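# Carry tube between shelved benches into rack hole

## Task

Pick up the tube on the shelved bench by the window and seat it fully down in one of the holes of the tube rack on the shelved bench by the door. The task fails if the tube ever touches the floor, or if the robot tips over or is left leaning.

## Robot and tools

ROBOT. TidyBot++: a wheeled base 0.54 m long, 0.50 m wide and 0.38 m tall on four powered casters. It carries one seven-joint arm with a two-finger gripper. The shoulder sits 0.12 m ahead of the base centre and 0.68 m up. Segments: upper arm 0.42 m, forearm 0.31 m, hand 0.31 m from wrist to the hand point. Cameras: base_camera and wrist_camera; the wrist camera looks along the hand. The arm begins folded with the hand pointing down, reaching up to 0.08 m beyond the base front, elbow up to 1.15 m high.

FRAMES. Base frame: origin on the floor below the base centre, x ahead, y to the left, z up, metres. hand_pose is reported here, at the point between the finger pads; its own z axis runs out along the fingers, and the fingers open along its y axis. Odometry frame: the base frame as it was when the scene began. base_odometry comes from wheel counts only, so slip is counted as motion; heading in rad, left positive, -3.142 to 3.142. base_tilt is in degrees, forward and right positive.

TOOL move. One action per call, made of any of base, joints, target, plus optional speeds; cameras picks which images come back ([] none, omitted or ["all"] all) and blocking (default true) waits until everything is at rest; false returns within about 0.5 s while motion continues.
- base: an object of relative offsets from where the base currently is, along its axes at the start: translate_m (forward +, -2 to 2 m), strafe_m (left +, -2 to 2 m), rotate_rad (counter-clockwise from above +, -6.3 to 6.3 rad). Not a pose.
- joints: absolute angles by name. joint_1_rad (any angle; + is clockwise from above, the reverse of heading), joint_2_rad shoulder -2.249 to 2.249 (0 = upper arm vertical, + leans forward), joint_3_rad any angle, joint_4_rad elbow -2.579 to 2.579 (with joint_3 at 3.14, negative bends forward), joint_5_rad any angle, joint_6_rad wrist -2.099 to 2.099, joint_7_rad any angle (hand down: + is counter-clockwise from above; 1.57 opens fingers left/right), gripper_pos 0 (open) to 1 (closed). Unlimited joints go the short way; send under half a turn per step.
- target: one flat list of seven numbers, an absolute hand pose in the base frame: [x, y, z, qw, qx, qy, qz], metres and unit quaternion. With target, joints may only hold gripper_pos.
- speeds: caps for this call: translate_m/strafe_m 0.05 to 0.5 m/s (give it under only one when combining them), rotate_rad 0.1 to 1.57 rad/s, gripper_pos 0.234 to 0.993 per s. Maximum is the default.
Unknown keys make a call invalid; out-of-range values get it refused, and a refusal or an uncommanded stop cancels the later move/wait/finished_scene calls of that reply. Actions last at most 15 s; base moves time out at 14 s.

Other tools: wait(seconds 0 to 10, cameras) returns state and images; stop(cameras) brakes everything you started; zoom_image(camera, region [x0,y0,x1,y1] pixels from top-left, at most 504x504) enlarges part of the latest image; finished_scene(scene: current scene number) ends the scene irreversibly, and the tube must stay in place afterwards.

RESULTS. "pictures" lists the image order. "move" says done or the worst status. base_status/joint_status/hand_status: done, moving, off_target (stopped short, may still push), contact_stop or time_out (uncommanded stop, holds there), not_followed (withheld by a check; "joint command not followed", "pose unreachable", with "cause:" for self-collision), torque_fault, limit_stop_at_motor_heat. Hand "done" means within 10 mm and 2 degrees. hand_target is where joint targets would put the hand. motor_effort is percent of max torque, [peak] in brackets. on_its_own lists uncommanded behaviour. ARM HIT, MOTOR HOT, OVER-TEMPERATURE FAULT flag problems. Base "done" only means the wheels turned enough.

PRACTICE. Target moves usually land within about 3 cm; fix by adding (wanted - hand_pose) to the last target. To hold still, resend hand_target, not hand_pose. For joints, resend last command + (wanted - read). A carried load makes the arm sag; never command the angle a loaded joint reads. The hand can reach up to about 0.94 m high pointing down, only near the base. Poses low and close in front pointing forward often fail or hit the base. Gripper gap is about 85 x (1 - gripper_pos) mm; off_target on closing means something is held; closing 0.01 past contact grips gently. Fingertips reach about 20 mm past the hand point when shut. A landed object shows as hand_pose stalling while commands go lower.

AVOID. Touching the floor with the tube, dropping or releasing a moving tube, fast swings, hard grips on a resting object, slamming or shoving furniture. Driving or turning while the arm is caught above about 0.6 m can topple the robot, as can reaching far out or swinging sideways when stretched; back off or pull the arm in to right a lean. Driving the arm into things causes torque faults (10 s arm stop; limits 104.5 N m for joints 1-4, 51.3 for 5-7). Long stretched holds or pushing at unreachable poses heat motors. Odometry drifts several centimetres over many moves; check with cameras.

Each tool is called after "Emit:" as a command line: name --argument value for each argument, lists and objects as JSON in quotes; but a table of rows of numbers goes row by row, as --pt "numbers of a row", without its own name.

## Session

Emit:
move

Scene clock: 0.00 s.
base_odometry: x=+0.000 y=+0.000 heading=+0.000
base_tilt: forward=+0.6 right=-0.3
base_status: not commanded
joint_positions: joint_1_rad=+0.013 joint_2_rad=-0.360 joint_3_rad=+3.145 joint_4_rad=-2.513 joint_5_rad=-0.036 joint_6_rad=-0.887 joint_7_rad=+1.611 gripper_pos=+0.000
joint_status: not commanded
motor_effort: joint_1_rad=+0 joint_2_rad=-2 joint_3_rad=+0 joint_4_rad=+12 joint_5_rad=+0 joint_6_rad=+1 joint_7_rad=+0
hand_pose: x=+0.2653 y=+0.0077 z=+0.5933 quat_wxyz=(-0.014, +0.999, +0.002, +0.051) (m; base frame)
hand_target: x=+0.2645 y=+0.0078 z=+0.5928 quat_wxyz=(-0.014, +0.999, +0.002, +0.051) (m; base frame)
hand_status: not commanded
pictures: base_camera, wrist_camera
Images, in order (width x height): base_camera 644x364, wrist_camera 644x476.

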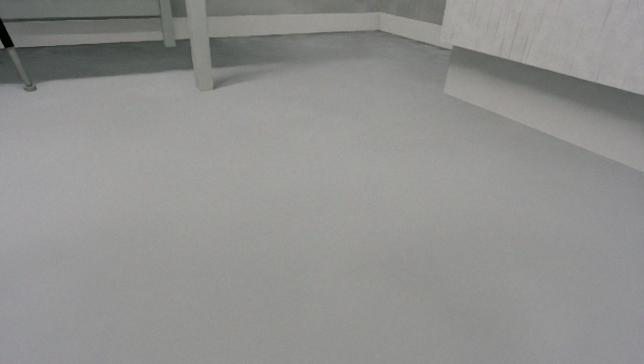

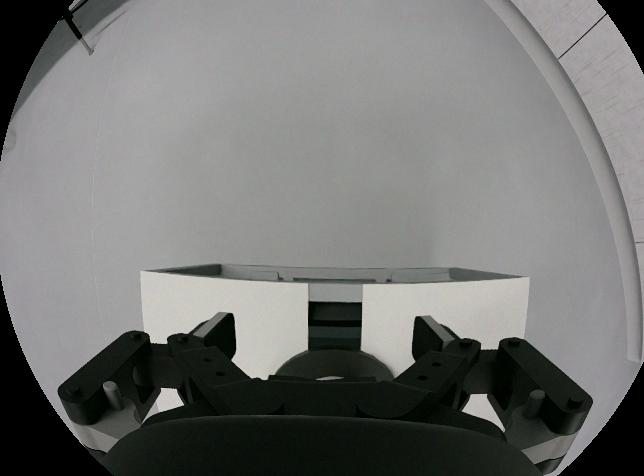

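Emit:
move --joints '{"joint_6_rad":0.4}'

Emit:
move --joints '{"joint_1_rad":1.3}'

Emit:
move --joints '{"joint_1_rad":2.6}'

Emit:
move --joints '{"joint_1_rad":-2.4}'

Emit:
move --joints '{"joint_1_rad":-1.2}'

Scene clock: 2.33 s.
move: done
base_odometry: x=+0.000 y=+0.000 heading=+0.000
base_tilt: forward=+0.6 right=-0.4
base_status: not commanded
joint_positions: joint_1_rad=+0.013 joint_2_rad=-0.360 joint_3_rad=+3.145 joint_4_rad=-2.512 joint_5_rad=-0.036 joint_6_rad=+0.337 joint_7_rad=+1.611 gripper_pos=+0.000
joint_status: all done
motor_effort: joint_1_rad=+0(1) joint_2_rad=-6(7) joint_3_rad=+0(1) joint_4_rad=+16(16) joint_5_rad=+0(1) joint_6_rad=+9(9) joint_7_rad=+0(2)
hand_pose: x=+0.5355 y=-0.0092 z=+0.8277 quat_wxyz=(+0.011, +0.788, -0.008, +0.615) (m; base frame)
hand_target: x=+0.5390 y=-0.0099 z=+0.8455 quat_wxyz=(+0.013, +0.769, -0.008, +0.639) (m; base frame)
hand_status: not commanded
pictures: base_camera, wrist_camera
Images, in order (width x height): base_camera 644x364, wrist_camera 644x476.

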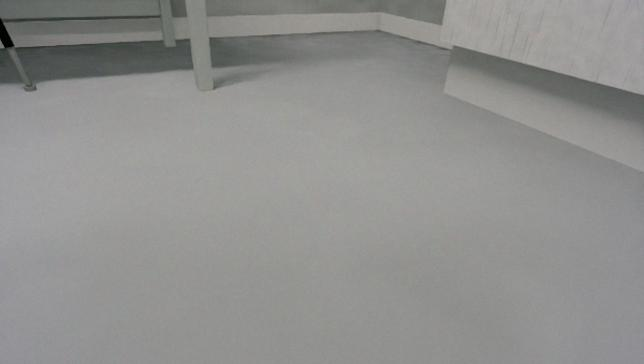

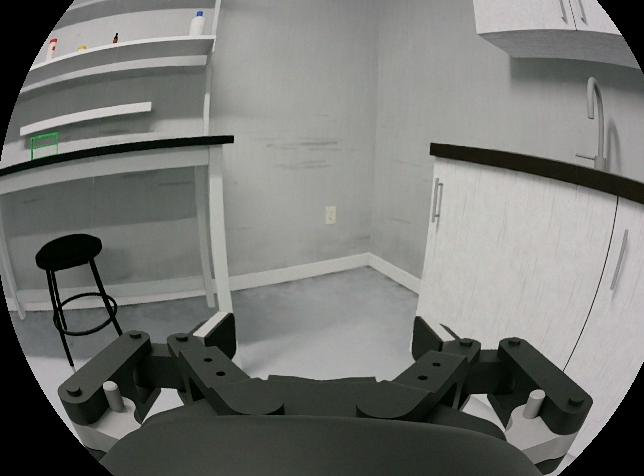

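Scene clock: 4.90 s.
move: done
base_odometry: x=+0.000 y=+0.000 heading=+0.000
base_tilt: forward=+0.7 right=-0.3
base_status: not commanded
joint_positions: joint_1_rad=+1.283 joint_2_rad=-0.360 joint_3_rad=+3.145 joint_4_rad=-2.512 joint_5_rad=-0.036 joint_6_rad=+0.337 joint_7_rad=+1.611 gripper_pos=+0.000
joint_status: all done
motor_effort: joint_1_rad=+0(2) joint_2_rad=-6(6) joint_3_rad=+0(1) joint_4_rad=+16(16) joint_5_rad=+1(1) joint_6_rad=+8(9) joint_7_rad=+0(2)
hand_pose: x=+0.2337 y=-0.4005 z=+0.8278 quat_wxyz=(+0.374, +0.630, -0.473, +0.489) (m; base frame)
hand_target: x=+0.2271 y=-0.4060 z=+0.8455 quat_wxyz=(+0.393, +0.610, -0.468, +0.504) (m; base frame)
hand_status: not commanded
pictures: base_camera, wrist_camera
Images, in order (width x height): base_camera 644x364, wrist_camera 644x476.

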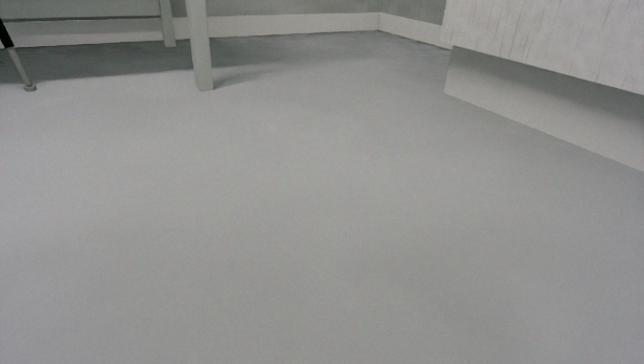

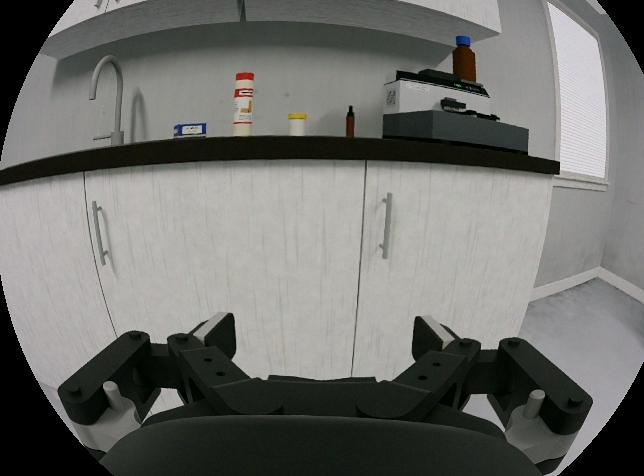

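Scene clock: 7.47 s.
move: done
base_odometry: x=+0.000 y=+0.000 heading=+0.000
base_tilt: forward=+0.6 right=-0.3
base_status: not commanded
joint_positions: joint_1_rad=+2.583 joint_2_rad=-0.360 joint_3_rad=+3.145 joint_4_rad=-2.512 joint_5_rad=-0.036 joint_6_rad=+0.337 joint_7_rad=+1.611 gripper_pos=+0.000
joint_status: all done
motor_effort: joint_1_rad=+0(2) joint_2_rad=-6(7) joint_3_rad=+0(1) joint_4_rad=+16(16) joint_5_rad=+1(2) joint_6_rad=+9(9) joint_7_rad=+1(1)
hand_pose: x=-0.2362 y=-0.2177 z=+0.8279 quat_wxyz=(+0.594, +0.215, -0.758, +0.163) (m; base frame)
hand_target: x=-0.2433 y=-0.2127 z=+0.8455 quat_wxyz=(+0.618, +0.203, -0.742, +0.163) (m; base frame)
hand_status: not commanded
pictures: base_camera, wrist_camera
Images, in order (width x height): base_camera 644x364, wrist_camera 644x476.

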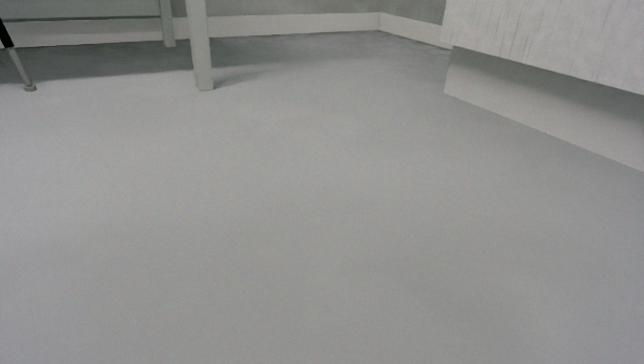

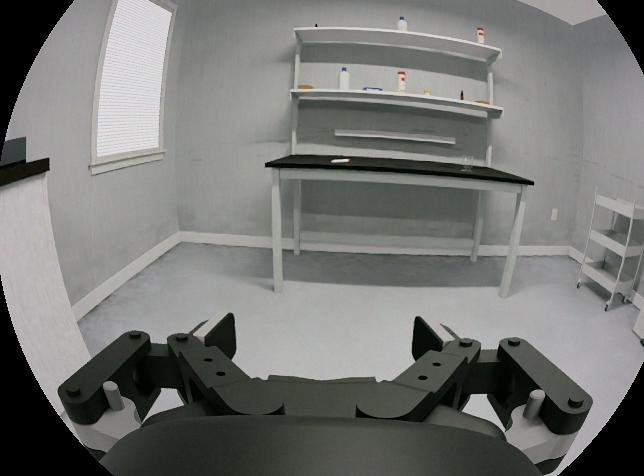

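Scene clock: 10.00 s.
move: done
base_odometry: x=+0.000 y=+0.000 heading=+0.000
base_tilt: forward=+0.6 right=-0.3
base_status: not commanded
joint_positions: joint_1_rad=+3.866 joint_2_rad=-0.360 joint_3_rad=+3.145 joint_4_rad=-2.512 joint_5_rad=-0.036 joint_6_rad=+0.337 joint_7_rad=+1.611 gripper_pos=+0.000
joint_status: all done
motor_effort: joint_1_rad=+0(2) joint_2_rad=-6(6) joint_3_rad=+0(1) joint_4_rad=+15(16) joint_5_rad=+1(1) joint_6_rad=+8(9) joint_7_rad=+0(2)
hand_pose: x=-0.1905 y=+0.2789 z=+0.8279 quat_wxyz=(+0.573, -0.282, -0.736, -0.225) (m; base frame)
hand_target: x=-0.1878 y=+0.2870 z=+0.8455 quat_wxyz=(+0.593, -0.281, -0.716, -0.239) (m; base frame)
hand_status: not commanded
pictures: base_camera, wrist_camera
Images, in order (width x height): base_camera 644x364, wrist_camera 644x476.

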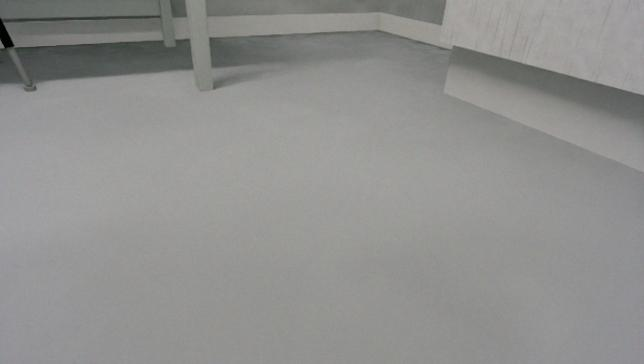

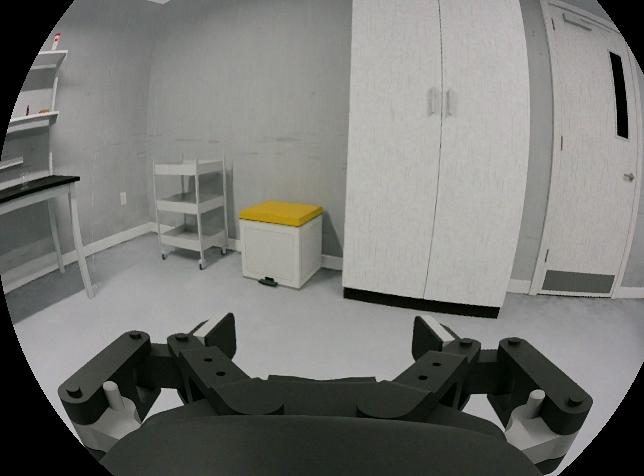

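Scene clock: 12.47 s.
move: done
base_odometry: x=+0.000 y=+0.000 heading=+0.000
base_tilt: forward=+0.7 right=-0.3
base_status: not commanded
joint_positions: joint_1_rad=+5.066 joint_2_rad=-0.360 joint_3_rad=+3.145 joint_4_rad=-2.512 joint_5_rad=-0.036 joint_6_rad=+0.337 joint_7_rad=+1.611 gripper_pos=+0.000
joint_status: all done
motor_effort: joint_1_rad=+0(2) joint_2_rad=-6(6) joint_3_rad=+0(1) joint_4_rad=+16(16) joint_5_rad=+0(1) joint_6_rad=+8(9) joint_7_rad=+0(2)
hand_pose: x=+0.2668 y=+0.3895 z=+0.8279 quat_wxyz=(+0.346, -0.648, -0.448, -0.509) (m; base frame)
hand_target: x=+0.2754 y=+0.3899 z=+0.8455 quat_wxyz=(+0.354, -0.636, -0.432, -0.532) (m; base frame)
hand_status: not commanded
pictures: base_camera, wrist_camera
Images, in order (width x height): base_camera 644x364, wrist_camera 644x476.

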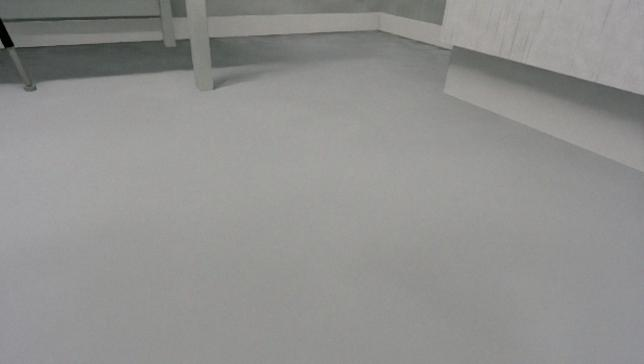

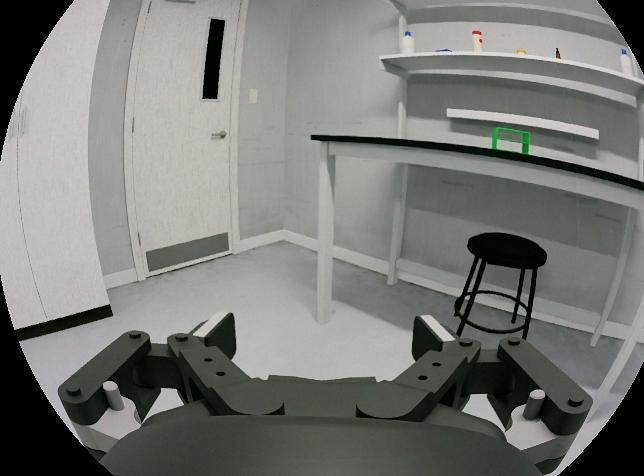

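Emit:
zoom_image --camera "wrist_camera" --region '[440, 100, 600, 180]'

Emit:
move --joints '{"joint_1_rad":3.14}' --base '{"rotate_rad":-0.6}' --cameras '["wrist_camera"]'

Emit:
zoom_image --camera "wrist_camera" --region '[280, 130, 520, 190]'

Scaled by 3.150.

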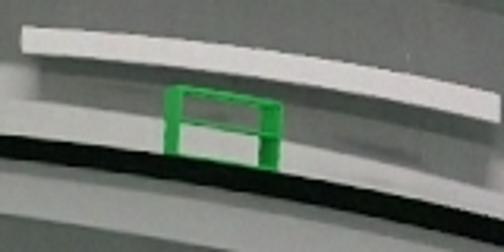

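Scene clock: 15.83 s.
move: done
base_odometry: x=+0.000 y=+0.000 heading=-0.599
base_tilt: forward=+0.6 right=-0.3
base_status: done
joint_positions: joint_1_rad=+3.157 joint_2_rad=-0.360 joint_3_rad=+3.145 joint_4_rad=-2.512 joint_5_rad=-0.036 joint_6_rad=+0.337 joint_7_rad=+1.611 gripper_pos=+0.000
joint_status: all done
motor_effort: joint_1_rad=+0(2) joint_2_rad=-6(7) joint_3_rad=+0(2) joint_4_rad=+16(17) joint_5_rad=+0(2) joint_6_rad=+8(9) joint_7_rad=+2(2)
hand_pose: x=-0.2975 y=+0.0103 z=+0.8280 quat_wxyz=(+0.616, -0.009, -0.788, -0.012) (m; base frame)
hand_target: x=-0.3011 y=+0.0038 z=+0.8455 quat_wxyz=(+0.639, -0.002, -0.769, -0.008) (m; base frame)
hand_status: not commanded
pictures: wrist_camera
Images, in order (width x height): wrist_camera 644x476.

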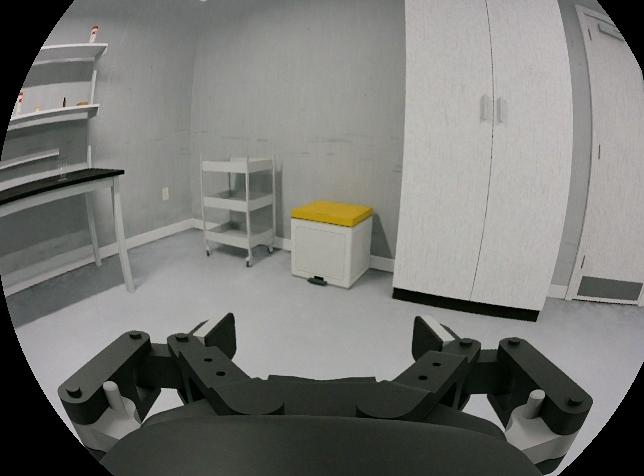

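Scaled by 2.100.

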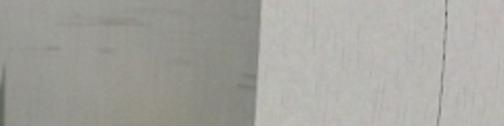

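Emit:
move --joints '{"joint_1_rad":0}' --base '{"rotate_rad":-2.1}'

Emit:
zoom_image --camera "wrist_camera" --region '[200, 100, 440, 200]'

Scene clock: 20.07 s.
move: done
base_odometry: x=+0.000 y=+0.000 heading=-2.699
base_tilt: forward=+0.7 right=-0.4
base_status: done
joint_positions: joint_1_rad=+6.266 joint_2_rad=-0.360 joint_3_rad=+3.145 joint_4_rad=-2.512 joint_5_rad=-0.036 joint_6_rad=+0.339 joint_7_rad=+1.611 gripper_pos=+0.000
joint_status: all done
motor_effort: joint_1_rad=+0(2) joint_2_rad=-6(7) joint_3_rad=+0(1) joint_4_rad=+16(17) joint_5_rad=+0(1) joint_6_rad=+9(9) joint_7_rad=+0(2)
hand_pose: x=+0.5357 y=+0.0034 z=+0.8284 quat_wxyz=(-0.002, -0.787, -0.004, -0.617) (m; base frame)
hand_target: x=+0.5391 y=-0.0045 z=+0.8455 quat_wxyz=(-0.008, -0.769, +0.003, -0.639) (m; base frame)
hand_status: not commanded
pictures: base_camera, wrist_camera
Images, in order (width x height): base_camera 644x364, wrist_camera 644x476.

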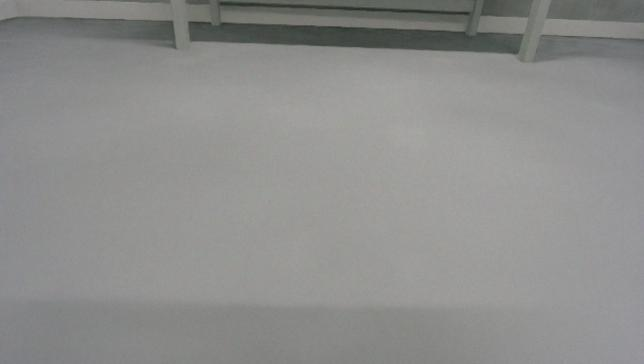

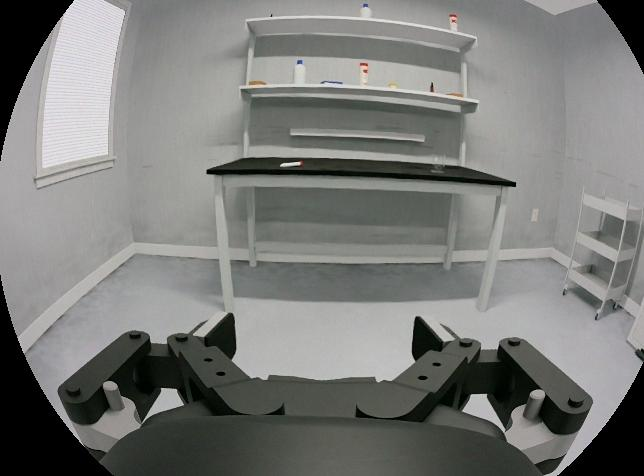

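Scaled by 2.100.

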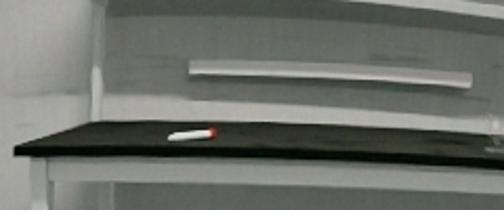

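Emit:
move --base '{"rotate_rad":-0.25,"translate_m":0.5}'

Scene clock: 22.90 s.
move: done
base_odometry: x=-0.452 y=-0.214 heading=-2.949
base_tilt: forward=+0.7 right=-0.3
base_status: done
joint_positions: joint_1_rad=+6.272 joint_2_rad=-0.358 joint_3_rad=+3.145 joint_4_rad=-2.512 joint_5_rad=-0.036 joint_6_rad=+0.341 joint_7_rad=+1.611 gripper_pos=+0.000
joint_status: not commanded
motor_effort: joint_1_rad=+0(1) joint_2_rad=-6(9) joint_3_rad=+0(2) joint_4_rad=+16(17) joint_5_rad=+1(2) joint_6_rad=+9(9) joint_7_rad=+1(1)
hand_pose: x=+0.5362 y=+0.0007 z=+0.8281 quat_wxyz=(-0.004, -0.787, -0.002, -0.616) (m; base frame)
hand_target: x=+0.5391 y=-0.0045 z=+0.8455 quat_wxyz=(-0.008, -0.769, +0.003, -0.639) (m; base frame)
hand_status: not commanded
pictures: base_camera, wrist_camera
Images, in order (width x height): base_camera 644x364, wrist_camera 644x476.

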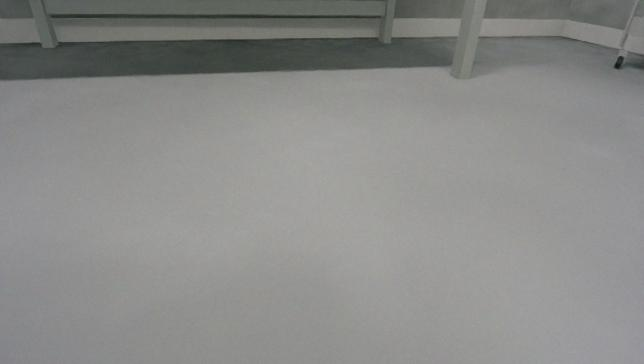

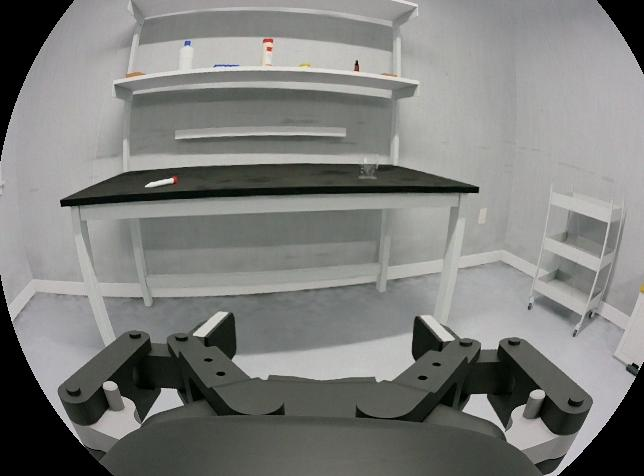

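Emit:
move --base '{"rotate_rad":0.09,"translate_m":0.35,"strafe_m":0.5}'

Scene clock: 25.83 s.
move: done
base_odometry: x=-0.700 y=-0.772 heading=-2.858
base_tilt: forward=+0.6 right=-0.4
base_status: done
joint_positions: joint_1_rad=+6.274 joint_2_rad=-0.358 joint_3_rad=+3.145 joint_4_rad=-2.512 joint_5_rad=-0.036 joint_6_rad=+0.341 joint_7_rad=+1.611 gripper_pos=+0.000
joint_status: not commanded
motor_effort: joint_1_rad=+0(2) joint_2_rad=-6(7) joint_3_rad=+0(2) joint_4_rad=+16(17) joint_5_rad=+1(1) joint_6_rad=+9(9) joint_7_rad=+1(2)
hand_pose: x=+0.5362 y=-0.0002 z=+0.8281 quat_wxyz=(-0.005, -0.787, -0.001, -0.616) (m; base frame)
hand_target: x=+0.5391 y=-0.0045 z=+0.8455 quat_wxyz=(-0.008, -0.769, +0.003, -0.639) (m; base frame)
hand_status: not commanded
pictures: base_camera, wrist_camera
Images, in order (width x height): base_camera 644x364, wrist_camera 644x476.

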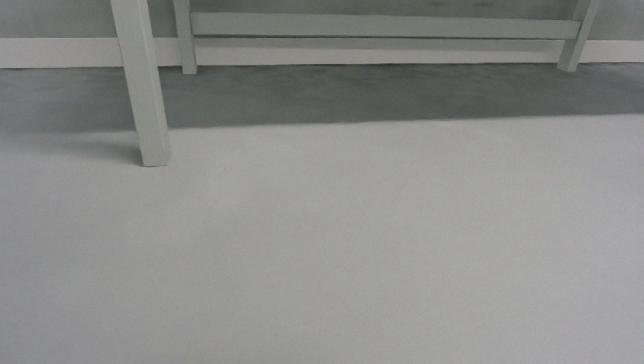

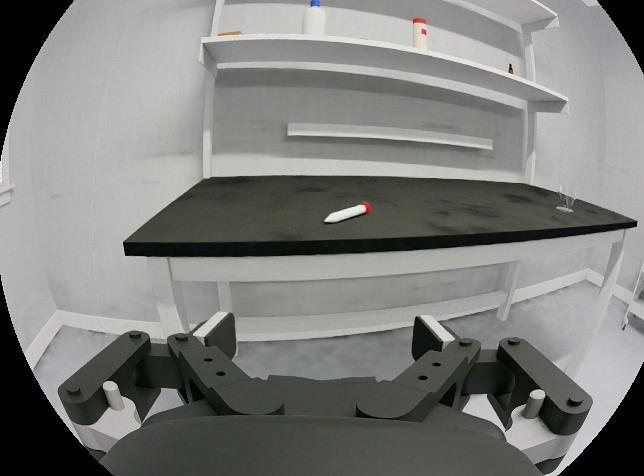

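Emit:
move --joints '{"joint_1_rad":0,"joint_2_rad":0.124,"joint_3_rad":3.14,"joint_4_rad":-1.075,"joint_5_rad":0,"joint_6_rad":-1.943,"joint_7_rad":0}' --base '{"rotate_rad":0.07}'

Emit:
move --base '{"translate_m":0.45}'

Scene clock: 30.43 s.
move: done
base_odometry: x=-0.700 y=-0.772 heading=-2.789
base_tilt: forward=+0.6 right=-0.4
base_status: done
joint_positions: joint_1_rad=+6.274 joint_2_rad=+0.091 joint_3_rad=+3.144 joint_4_rad=-1.091 joint_5_rad=-0.035 joint_6_rad=-1.888 joint_7_rad=+0.064 gripper_pos=+0.000
joint_status: all done
motor_effort: joint_1_rad=+0(2) joint_2_rad=-17(19) joint_3_rad=-1(2) joint_4_rad=+13(18) joint_5_rad=+0(2) joint_6_rad=+0(11) joint_7_rad=+0(2)
hand_pose: x=+0.4704 y=+0.0139 z=+0.9096 quat_wxyz=(+0.036, -0.735, +0.677, -0.015) (m; base frame)
hand_target: x=+0.4638 y=+0.0019 z=+0.9023 quat_wxyz=(+0.000, -0.708, +0.707, +0.000) (m; base frame)
hand_status: not commanded
pictures: base_camera, wrist_camera
Images, in order (width x height): base_camera 644x364, wrist_camera 644x476.

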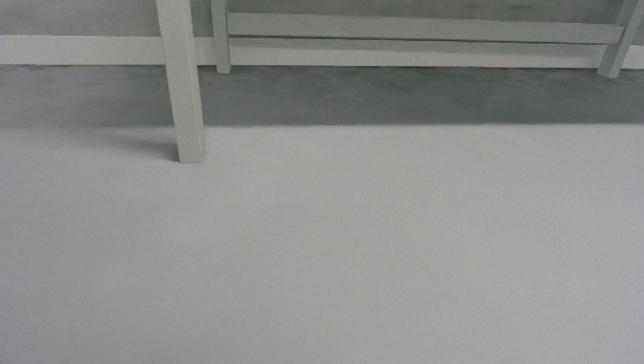

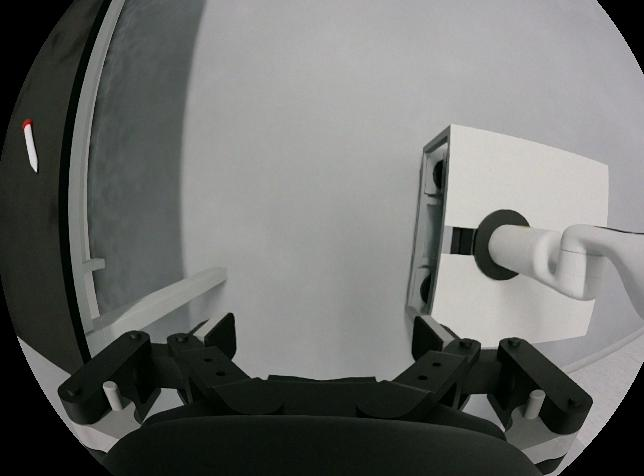

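Scene clock: 32.63 s.
move: done
base_odometry: x=-1.122 y=-0.928 heading=-2.788
base_tilt: forward=+0.7 right=-0.4
base_status: done
joint_positions: joint_1_rad=+6.274 joint_2_rad=+0.111 joint_3_rad=+3.144 joint_4_rad=-1.089 joint_5_rad=-0.035 joint_6_rad=-1.895 joint_7_rad=+0.063 gripper_pos=+0.000
joint_status: not commanded
motor_effort: joint_1_rad=+0(1) joint_2_rad=-18(21) joint_3_rad=-1(1) joint_4_rad=+13(14) joint_5_rad=+0(1) joint_6_rad=+0(1) joint_7_rad=+0(1)
hand_pose: x=+0.4729 y=+0.0139 z=+0.9033 quat_wxyz=(+0.028, -0.735, +0.678, -0.006) (m; base frame)
hand_target: x=+0.4638 y=+0.0019 z=+0.9023 quat_wxyz=(+0.000, -0.708, +0.707, +0.000) (m; base frame)
hand_status: not commanded
pictures: base_camera, wrist_camera
Images, in order (width x height): base_camera 644x364, wrist_camera 644x476.

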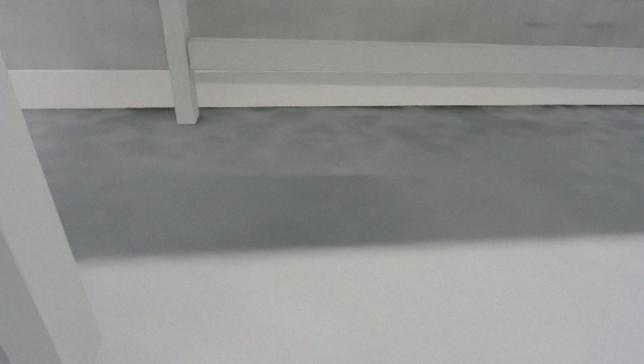

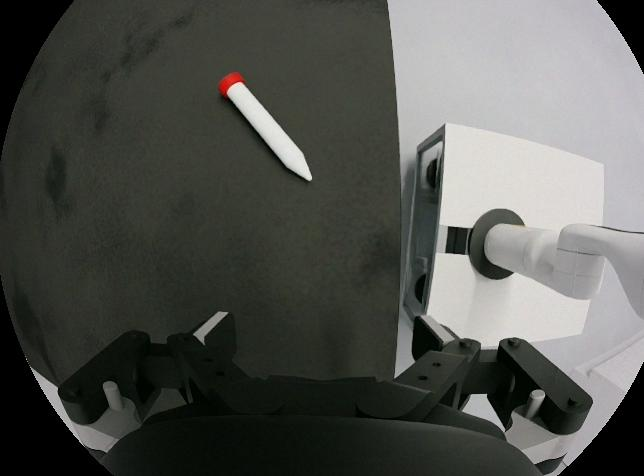

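Emit:
move --base '{"translate_m":0.05,"strafe_m":-0.145}' --joints '{"joint_7_rad":0.66,"joint_6_rad":-1.98}'

Scene clock: 34.50 s.
move: done
base_odometry: x=-1.220 y=-0.809 heading=-2.788
base_tilt: forward=+0.7 right=-0.3
base_status: done
joint_positions: joint_1_rad=+6.282 joint_2_rad=+0.111 joint_3_rad=+3.144 joint_4_rad=-1.089 joint_5_rad=-0.029 joint_6_rad=-1.927 joint_7_rad=+0.607 gripper_pos=+0.000
joint_status: all done
motor_effort: joint_1_rad=-1(3) joint_2_rad=-18(20) joint_3_rad=-1(2) joint_4_rad=+13(14) joint_5_rad=+1(1) joint_6_rad=+0(1) joint_7_rad=+0(2)
hand_pose: x=+0.4631 y=+0.0094 z=+0.9029 quat_wxyz=(+0.015, -0.888, +0.460, -0.001) (m; base frame)
hand_target: x=+0.4523 y=+0.0018 z=+0.9025 quat_wxyz=(-0.008, -0.898, +0.439, +0.017) (m; base frame)
hand_status: not commanded
pictures: base_camera, wrist_camera
Images, in order (width x height): base_camera 644x364, wrist_camera 644x476.

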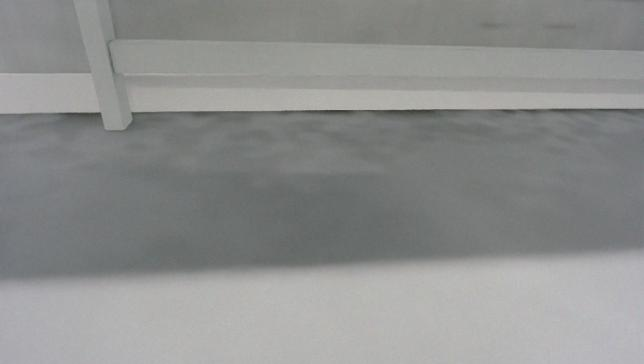

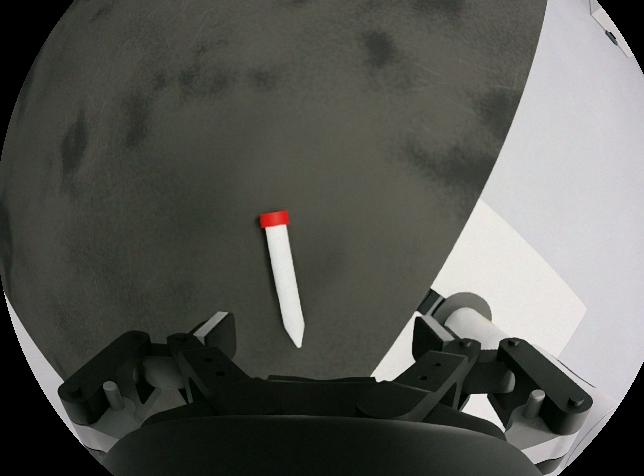

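Emit:
move --base '{"translate_m":0.05,"strafe_m":-0.02}' --target '[0.46,0.008,0.86,0,0.928,-0.374,0]' --cameras '["wrist_camera"]'

Scene clock: 36.20 s.
move: off_target
base_odometry: x=-1.274 y=-0.808 heading=-2.788
base_tilt: forward=+0.7 right=-0.3
base_status: done
joint_positions: joint_1_rad=+6.229 joint_2_rad=+0.109 joint_3_rad=+3.183 joint_4_rad=-1.242 joint_5_rad=-0.029 joint_6_rad=-1.845 joint_7_rad=+0.726 gripper_pos=+0.000
joint_status: not commanded
motor_effort: joint_1_rad=+0(1) joint_2_rad=-18(21) joint_3_rad=-1(1) joint_4_rad=+13(14) joint_5_rad=+0(1) joint_6_rad=-1(2) joint_7_rad=+0(2)
hand_pose: x=+0.4547 y=+0.0151 z=+0.8578 quat_wxyz=(-0.001, -0.916, +0.401, +0.030) (m; base frame)
hand_target: x=+0.4600 y=+0.0080 z=+0.8600 quat_wxyz=(+0.000, -0.928, +0.374, +0.000) (m; base frame)
hand_status: off_target (0.009 m and 4.8 deg from the pose sent, 0.043 m and 11.0 deg at the start)
pictures: wrist_camera
Images, in order (width x height): wrist_camera 644x476.

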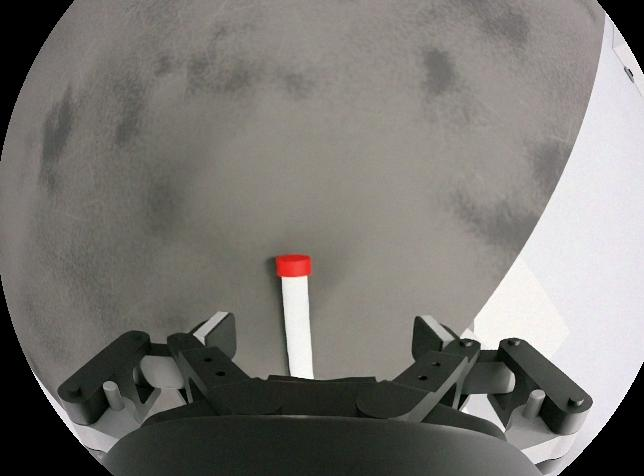

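Emit:
move --target '[0.470,0.019,0.836,0,0.938,-0.344,0.03]' --cameras '["wrist_camera"]'

Scene clock: 37.50 s.
move: off_target
base_odometry: x=-1.274 y=-0.808 heading=-2.788
base_tilt: forward=+0.7 right=-0.3
base_status: not commanded
joint_positions: joint_1_rad=+6.213 joint_2_rad=+0.090 joint_3_rad=+3.171 joint_4_rad=-1.350 joint_5_rad=-0.015 joint_6_rad=-1.715 joint_7_rad=+0.736 gripper_pos=+0.000
joint_status: not commanded
motor_effort: joint_1_rad=+0(1) joint_2_rad=-18(19) joint_3_rad=-1(1) joint_4_rad=+13(14) joint_5_rad=+0(1) joint_6_rad=-1(1) joint_7_rad=-1(1)
hand_pose: x=+0.4640 y=+0.0204 z=+0.8308 quat_wxyz=(+0.003, -0.923, +0.386, +0.009) (m; base frame)
hand_target: x=+0.4700 y=+0.0190 z=+0.8360 quat_wxyz=(+0.000, -0.938, +0.344, -0.030) (m; base frame)
hand_status: off_target (0.008 m and 6.7 deg from the pose sent, 0.027 m and 9.8 deg at the start)
pictures: wrist_camera
Images, in order (width x height): wrist_camera 644x476.

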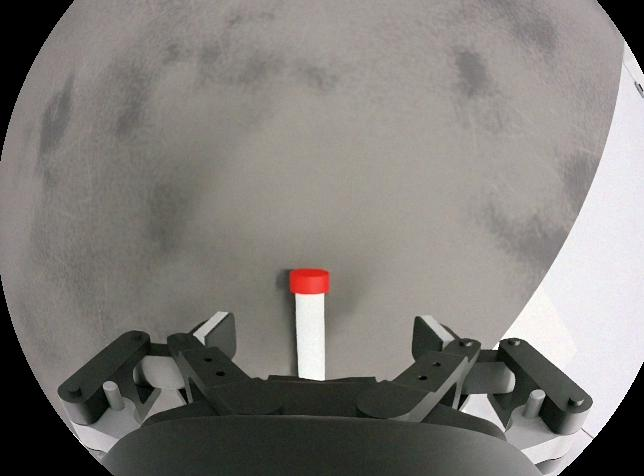

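Emit:
move --target '[0.475,0.026,0.821,0,0.938,-0.344,0.035]' --cameras '["wrist_camera"]'

Emit:
zoom_image --camera "wrist_camera" --region '[170, 250, 480, 420]'

Scene clock: 38.40 s.
move: off_target
base_odometry: x=-1.274 y=-0.808 heading=-2.788
base_tilt: forward=+0.7 right=-0.3
base_status: not commanded
joint_positions: joint_1_rad=+6.197 joint_2_rad=+0.087 joint_3_rad=+3.165 joint_4_rad=-1.398 joint_5_rad=-0.009 joint_6_rad=-1.654 joint_7_rad=+0.737 gripper_pos=+0.000
joint_status: not commanded
motor_effort: joint_1_rad=-1(1) joint_2_rad=-18(19) joint_3_rad=-1(1) joint_4_rad=+14(15) joint_5_rad=+1(1) joint_6_rad=+0(1) joint_7_rad=+0(1)
hand_pose: x=+0.4688 y=+0.0264 z=+0.8166 quat_wxyz=(+0.004, -0.927, +0.376, +0.000) (m; base frame)
hand_target: x=+0.4750 y=+0.0260 z=+0.8210 quat_wxyz=(+0.000, -0.938, +0.344, -0.035) (m; base frame)
hand_status: off_target (0.008 m and 5.6 deg from the pose sent, 0.016 m and 7.1 deg at the start)
pictures: wrist_camera
Images, in order (width x height): wrist_camera 644x476.

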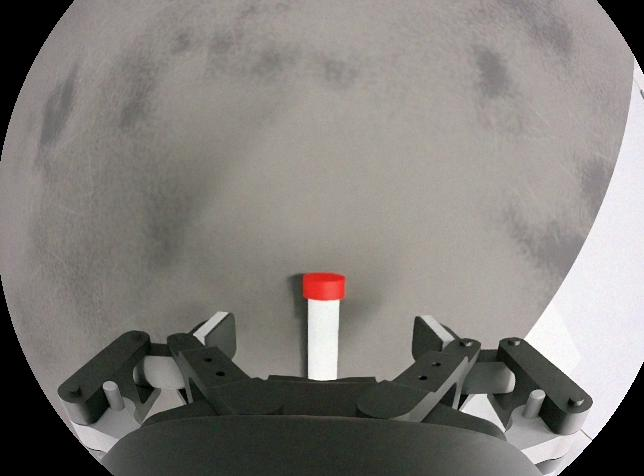

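Scaled by 1.626.

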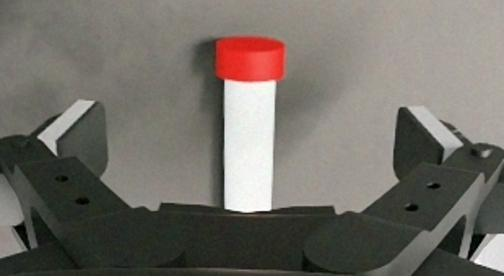

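Emit:
move --target '[0.475,0.026,0.813,0,0.938,-0.344,0.035]' --joints '{"gripper_pos":0.6}' --cameras '["wrist_camera"]'

Emit:
zoom_image --camera "wrist_camera" --region '[170, 250, 480, 420]'

Scene clock: 39.63 s.
move: off_target
base_odometry: x=-1.274 y=-0.808 heading=-2.788
base_tilt: forward=+0.7 right=-0.4
base_status: not commanded
joint_positions: joint_1_rad=+6.197 joint_2_rad=+0.086 joint_3_rad=+3.165 joint_4_rad=-1.425 joint_5_rad=-0.009 joint_6_rad=-1.627 joint_7_rad=+0.737 gripper_pos=+0.599
joint_status: all done
motor_effort: joint_1_rad=+0(0) joint_2_rad=-18(19) joint_3_rad=+0(1) joint_4_rad=+14(15) joint_5_rad=+1(1) joint_6_rad=+0(1) joint_7_rad=+0(1)
hand_pose: x=+0.4692 y=+0.0264 z=+0.8085 quat_wxyz=(+0.004, -0.927, +0.376, +0.000) (m; base frame)
hand_target: x=+0.4750 y=+0.0260 z=+0.8130 quat_wxyz=(+0.000, -0.938, +0.344, -0.035) (m; base frame)
hand_status: off_target (0.007 m and 5.6 deg from the pose sent, 0.007 m and 5.6 deg at the start)
pictures: wrist_camera
Images, in order (width x height): wrist_camera 644x476.

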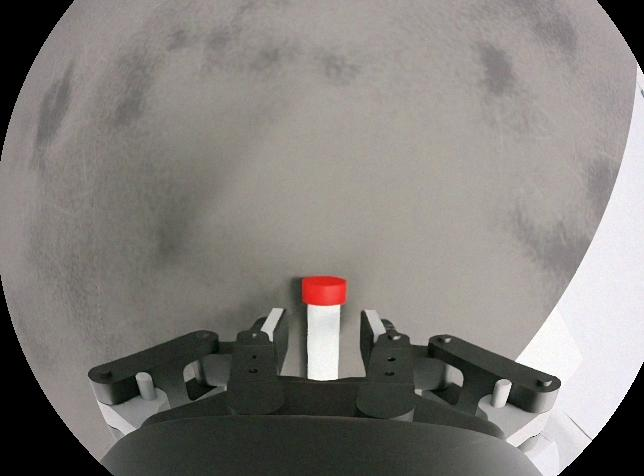

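Scaled by 1.626.

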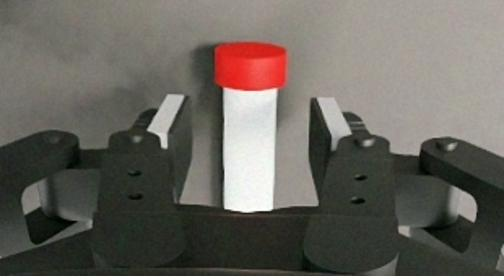

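Emit:
move --target '[0.475,0.026,0.808,0,0.938,-0.344,0.035]' --joints '{"gripper_pos":0.79}' --speeds '{"gripper_pos":0.24}' --cameras '["wrist_camera"]'

Emit:
zoom_image --camera "wrist_camera" --region '[170, 250, 480, 420]'

Scene clock: 41.07 s.
move: off_target
base_odometry: x=-1.274 y=-0.808 heading=-2.788
base_tilt: forward=+0.7 right=-0.4
base_status: not commanded
joint_positions: joint_1_rad=+6.197 joint_2_rad=+0.085 joint_3_rad=+3.165 joint_4_rad=-1.441 joint_5_rad=-0.009 joint_6_rad=-1.611 joint_7_rad=+0.737 gripper_pos=+0.790
joint_status: all done
motor_effort: joint_1_rad=+0(1) joint_2_rad=-19(19) joint_3_rad=-1(1) joint_4_rad=+14(14) joint_5_rad=+0(1) joint_6_rad=+0(1) joint_7_rad=+0(2)
hand_pose: x=+0.4695 y=+0.0264 z=+0.8036 quat_wxyz=(+0.004, -0.927, +0.376, +0.000) (m; base frame)
hand_target: x=+0.4750 y=+0.0260 z=+0.8080 quat_wxyz=(+0.000, -0.938, +0.344, -0.035) (m; base frame)
hand_status: off_target (0.007 m and 5.6 deg from the pose sent, 0.006 m and 5.6 deg at the start)
pictures: wrist_camera
Images, in order (width x height): wrist_camera 644x476.

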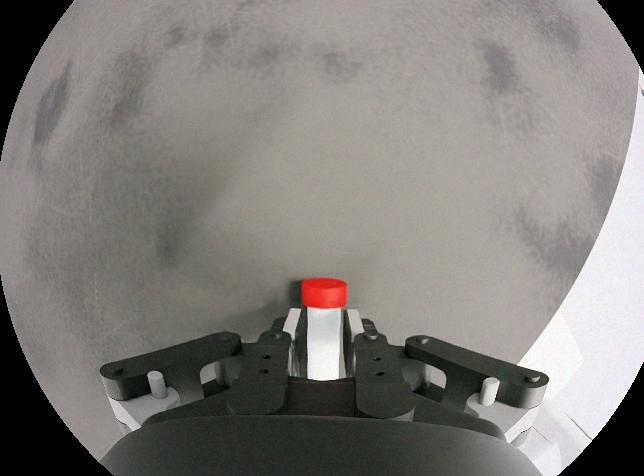

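Scaled by 1.626.

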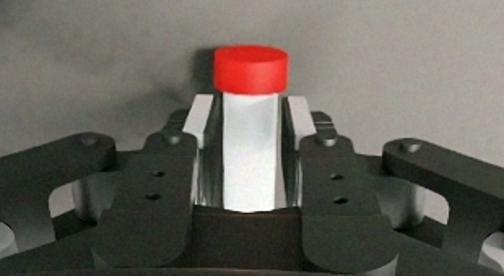

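Emit:
move --joints '{"gripper_pos":0.86}' --speeds '{"gripper_pos":0.24}' --cameras '["wrist_camera"]'

Emit:
zoom_image --camera "wrist_camera" --region '[170, 250, 480, 420]'

Scene clock: 41.77 s.
move: done
base_odometry: x=-1.274 y=-0.808 heading=-2.788
base_tilt: forward=+0.7 right=-0.3
base_status: not commanded
joint_positions: joint_1_rad=+6.197 joint_2_rad=+0.085 joint_3_rad=+3.165 joint_4_rad=-1.441 joint_5_rad=-0.009 joint_6_rad=-1.611 joint_7_rad=+0.737 gripper_pos=+0.862
joint_status: all done
motor_effort: joint_1_rad=+0(1) joint_2_rad=-19(19) joint_3_rad=+0(1) joint_4_rad=+14(14) joint_5_rad=+1(1) joint_6_rad=+0(1) joint_7_rad=+0(1)
hand_pose: x=+0.4695 y=+0.0264 z=+0.8036 quat_wxyz=(+0.004, -0.927, +0.376, +0.000) (m; base frame)
hand_target: x=+0.4750 y=+0.0260 z=+0.8080 quat_wxyz=(+0.000, -0.938, +0.344, -0.035) (m; base frame)
hand_status: not commanded
pictures: wrist_camera
Images, in order (width x height): wrist_camera 644x476.

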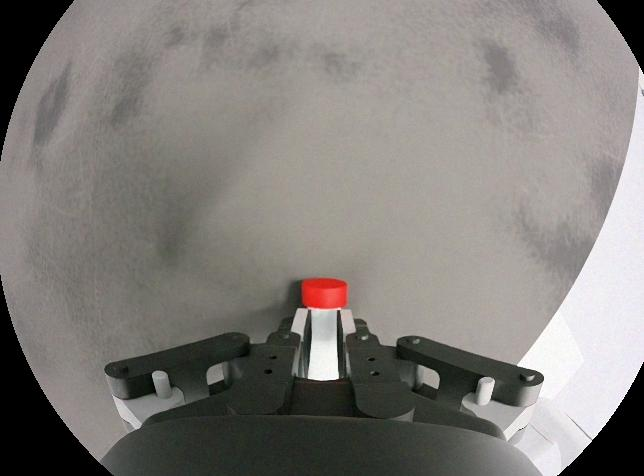

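Scaled by 1.626.

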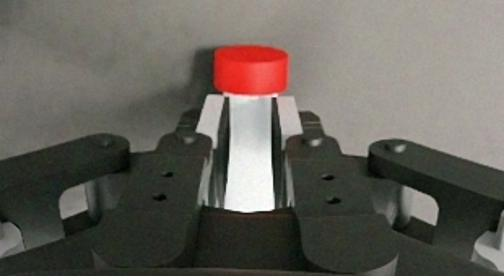

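Emit:
move --joints '{"gripper_pos":0.95}' --speeds '{"gripper_pos":0.24}' --cameras '["wrist_camera"]'

Emit:
zoom_image --camera "wrist_camera" --region '[170, 250, 480, 420]'

Scene clock: 42.60 s.
move: done
base_odometry: x=-1.274 y=-0.808 heading=-2.788
base_tilt: forward=+0.7 right=-0.3
base_status: not commanded
joint_positions: joint_1_rad=+6.197 joint_2_rad=+0.083 joint_3_rad=+3.165 joint_4_rad=-1.442 joint_5_rad=-0.009 joint_6_rad=-1.611 joint_7_rad=+0.737 gripper_pos=+0.950
joint_status: all done
motor_effort: joint_1_rad=+0(0) joint_2_rad=-18(19) joint_3_rad=-1(1) joint_4_rad=+14(14) joint_5_rad=+1(1) joint_6_rad=+0(1) joint_7_rad=+1(1)
hand_pose: x=+0.4691 y=+0.0263 z=+0.8042 quat_wxyz=(+0.004, -0.927, +0.376, -0.001) (m; base frame)
hand_target: x=+0.4750 y=+0.0260 z=+0.8080 quat_wxyz=(+0.000, -0.938, +0.344, -0.035) (m; base frame)
hand_status: not commanded
pictures: wrist_camera
Images, in order (width x height): wrist_camera 644x476.

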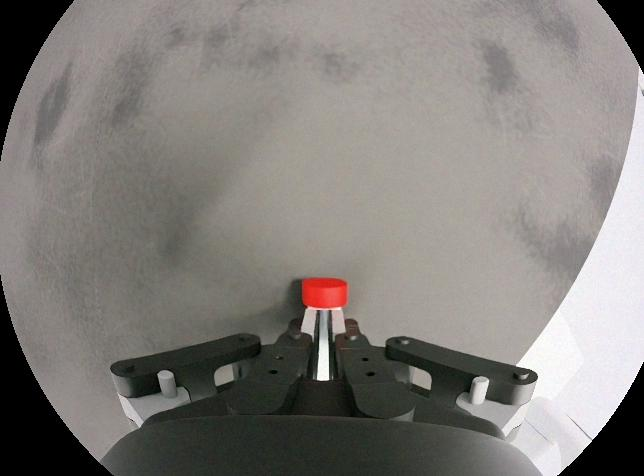

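Scaled by 1.626.

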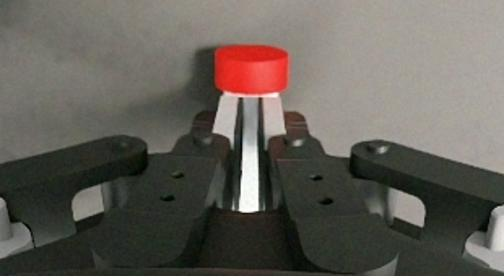

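Emit:
move --joints '{"gripper_pos":0.6}' --cameras '[]'

Emit:
move --target '[0.475,0.026,0.793,0,0.938,-0.344,0.035]' --cameras '["wrist_camera"]'

Emit:
zoom_image --camera "wrist_camera" --region '[170, 250, 480, 420]'

Scene clock: 43.73 s.
move: done
base_odometry: x=-1.274 y=-0.808 heading=-2.788
base_tilt: forward=+0.7 right=-0.3
base_status: not commanded
joint_positions: joint_1_rad=+6.197 joint_2_rad=+0.083 joint_3_rad=+3.165 joint_4_rad=-1.442 joint_5_rad=-0.009 joint_6_rad=-1.611 joint_7_rad=+0.737 gripper_pos=+0.599
joint_status: all done
motor_effort: joint_1_rad=-1(1) joint_2_rad=-18(19) joint_3_rad=-1(1) joint_4_rad=+13(14) joint_5_rad=+1(1) joint_6_rad=+0(1) joint_7_rad=+0(1)
hand_pose: x=+0.4691 y=+0.0263 z=+0.8042 quat_wxyz=(+0.004, -0.927, +0.376, -0.001) (m; base frame)
hand_target: x=+0.4750 y=+0.0260 z=+0.8080 quat_wxyz=(+0.000, -0.938, +0.344, -0.035) (m; base frame)
hand_status: not commanded
pictures: none
No camera images: "cameras" was empty.

Scene clock: 44.47 s.
move: off_target
base_odometry: x=-1.274 y=-0.808 heading=-2.788
base_tilt: forward=+0.7 right=-0.3
base_status: not commanded
joint_positions: joint_1_rad=+6.197 joint_2_rad=+0.083 joint_3_rad=+3.164 joint_4_rad=-1.491 joint_5_rad=-0.009 joint_6_rad=-1.564 joint_7_rad=+0.737 gripper_pos=+0.599
joint_status: not commanded
motor_effort: joint_1_rad=+0(1) joint_2_rad=-18(19) joint_3_rad=-1(1) joint_4_rad=+14(15) joint_5_rad=+1(1) joint_6_rad=+0(1) joint_7_rad=+0(1)
hand_pose: x=+0.4684 y=+0.0266 z=+0.7888 quat_wxyz=(+0.004, -0.927, +0.376, +0.000) (m; base frame)
hand_target: x=+0.4750 y=+0.0260 z=+0.7930 quat_wxyz=(+0.000, -0.938, +0.344, -0.035) (m; base frame)
hand_status: off_target (0.008 m and 5.6 deg from the pose sent, 0.013 m and 5.5 deg at the start)
pictures: wrist_camera
Images, in order (width x height): wrist_camera 644x476.

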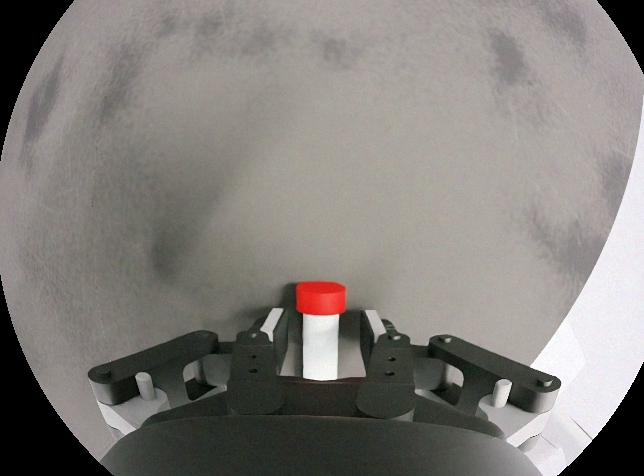

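Scaled by 1.626.

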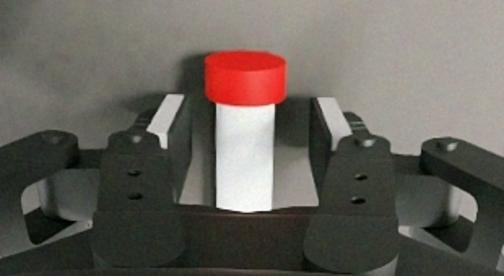

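Emit:
move --target '[0.476,0.026,0.783,0,0.938,-0.344,0.035]' --cameras '[]'

Emit:
move --joints '{"gripper_pos":0.85}' --speeds '{"gripper_pos":0.24}' --cameras '["wrist_camera"]'

Emit:
zoom_image --camera "wrist_camera" --region '[170, 250, 480, 420]'

Scene clock: 45.63 s.
move: off_target
base_odometry: x=-1.274 y=-0.808 heading=-2.788
base_tilt: forward=+0.7 right=-0.3
base_status: not commanded
joint_positions: joint_1_rad=+6.197 joint_2_rad=+0.078 joint_3_rad=+3.163 joint_4_rad=-1.513 joint_5_rad=-0.008 joint_6_rad=-1.534 joint_7_rad=+0.737 gripper_pos=+0.599
joint_status: not commanded
motor_effort: joint_1_rad=+0(1) joint_2_rad=-17(19) joint_3_rad=-1(1) joint_4_rad=+13(14) joint_5_rad=+1(1) joint_6_rad=+0(1) joint_7_rad=+0(2)
hand_pose: x=+0.4704 y=+0.0267 z=+0.7836 quat_wxyz=(+0.006, -0.927, +0.376, -0.006) (m; base frame)
hand_target: x=+0.4760 y=+0.0260 z=+0.7830 quat_wxyz=(+0.000, -0.938, +0.344, -0.035) (m; base frame)
hand_status: off_target (0.006 m and 5.1 deg from the pose sent, 0.010 m and 5.6 deg at the start)
pictures: none
No camera images: "cameras" was empty.

Scene clock: 47.00 s.
move: done
base_odometry: x=-1.274 y=-0.808 heading=-2.788
base_tilt: forward=+0.7 right=-0.3
base_status: not commanded
joint_positions: joint_1_rad=+6.197 joint_2_rad=+0.074 joint_3_rad=+3.163 joint_4_rad=-1.513 joint_5_rad=-0.003 joint_6_rad=-1.534 joint_7_rad=+0.737 gripper_pos=+0.831
joint_status: all done
motor_effort: joint_1_rad=-1(1) joint_2_rad=-15(17) joint_3_rad=-1(1) joint_4_rad=+12(13) joint_5_rad=+0(1) joint_6_rad=+0(1) joint_7_rad=+0(2)
hand_pose: x=+0.4701 y=+0.0251 z=+0.7849 quat_wxyz=(+0.005, -0.927, +0.376, -0.009) (m; base frame)
hand_target: x=+0.4760 y=+0.0260 z=+0.7830 quat_wxyz=(+0.000, -0.938, +0.344, -0.035) (m; base frame)
hand_status: not commanded
pictures: wrist_camera
Images, in order (width x height): wrist_camera 644x476.

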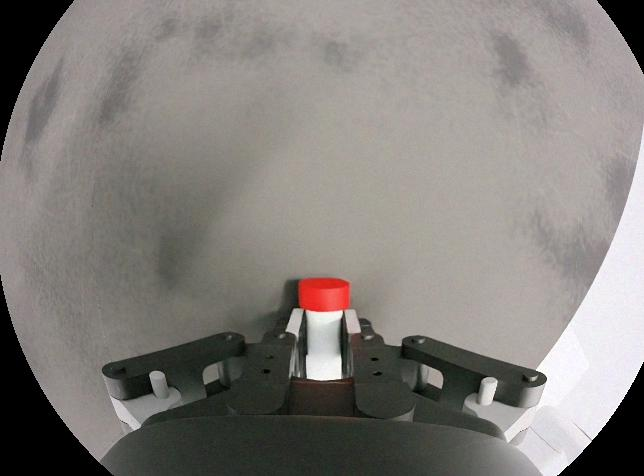

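Scaled by 1.626.

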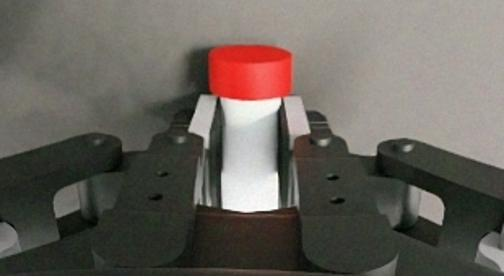

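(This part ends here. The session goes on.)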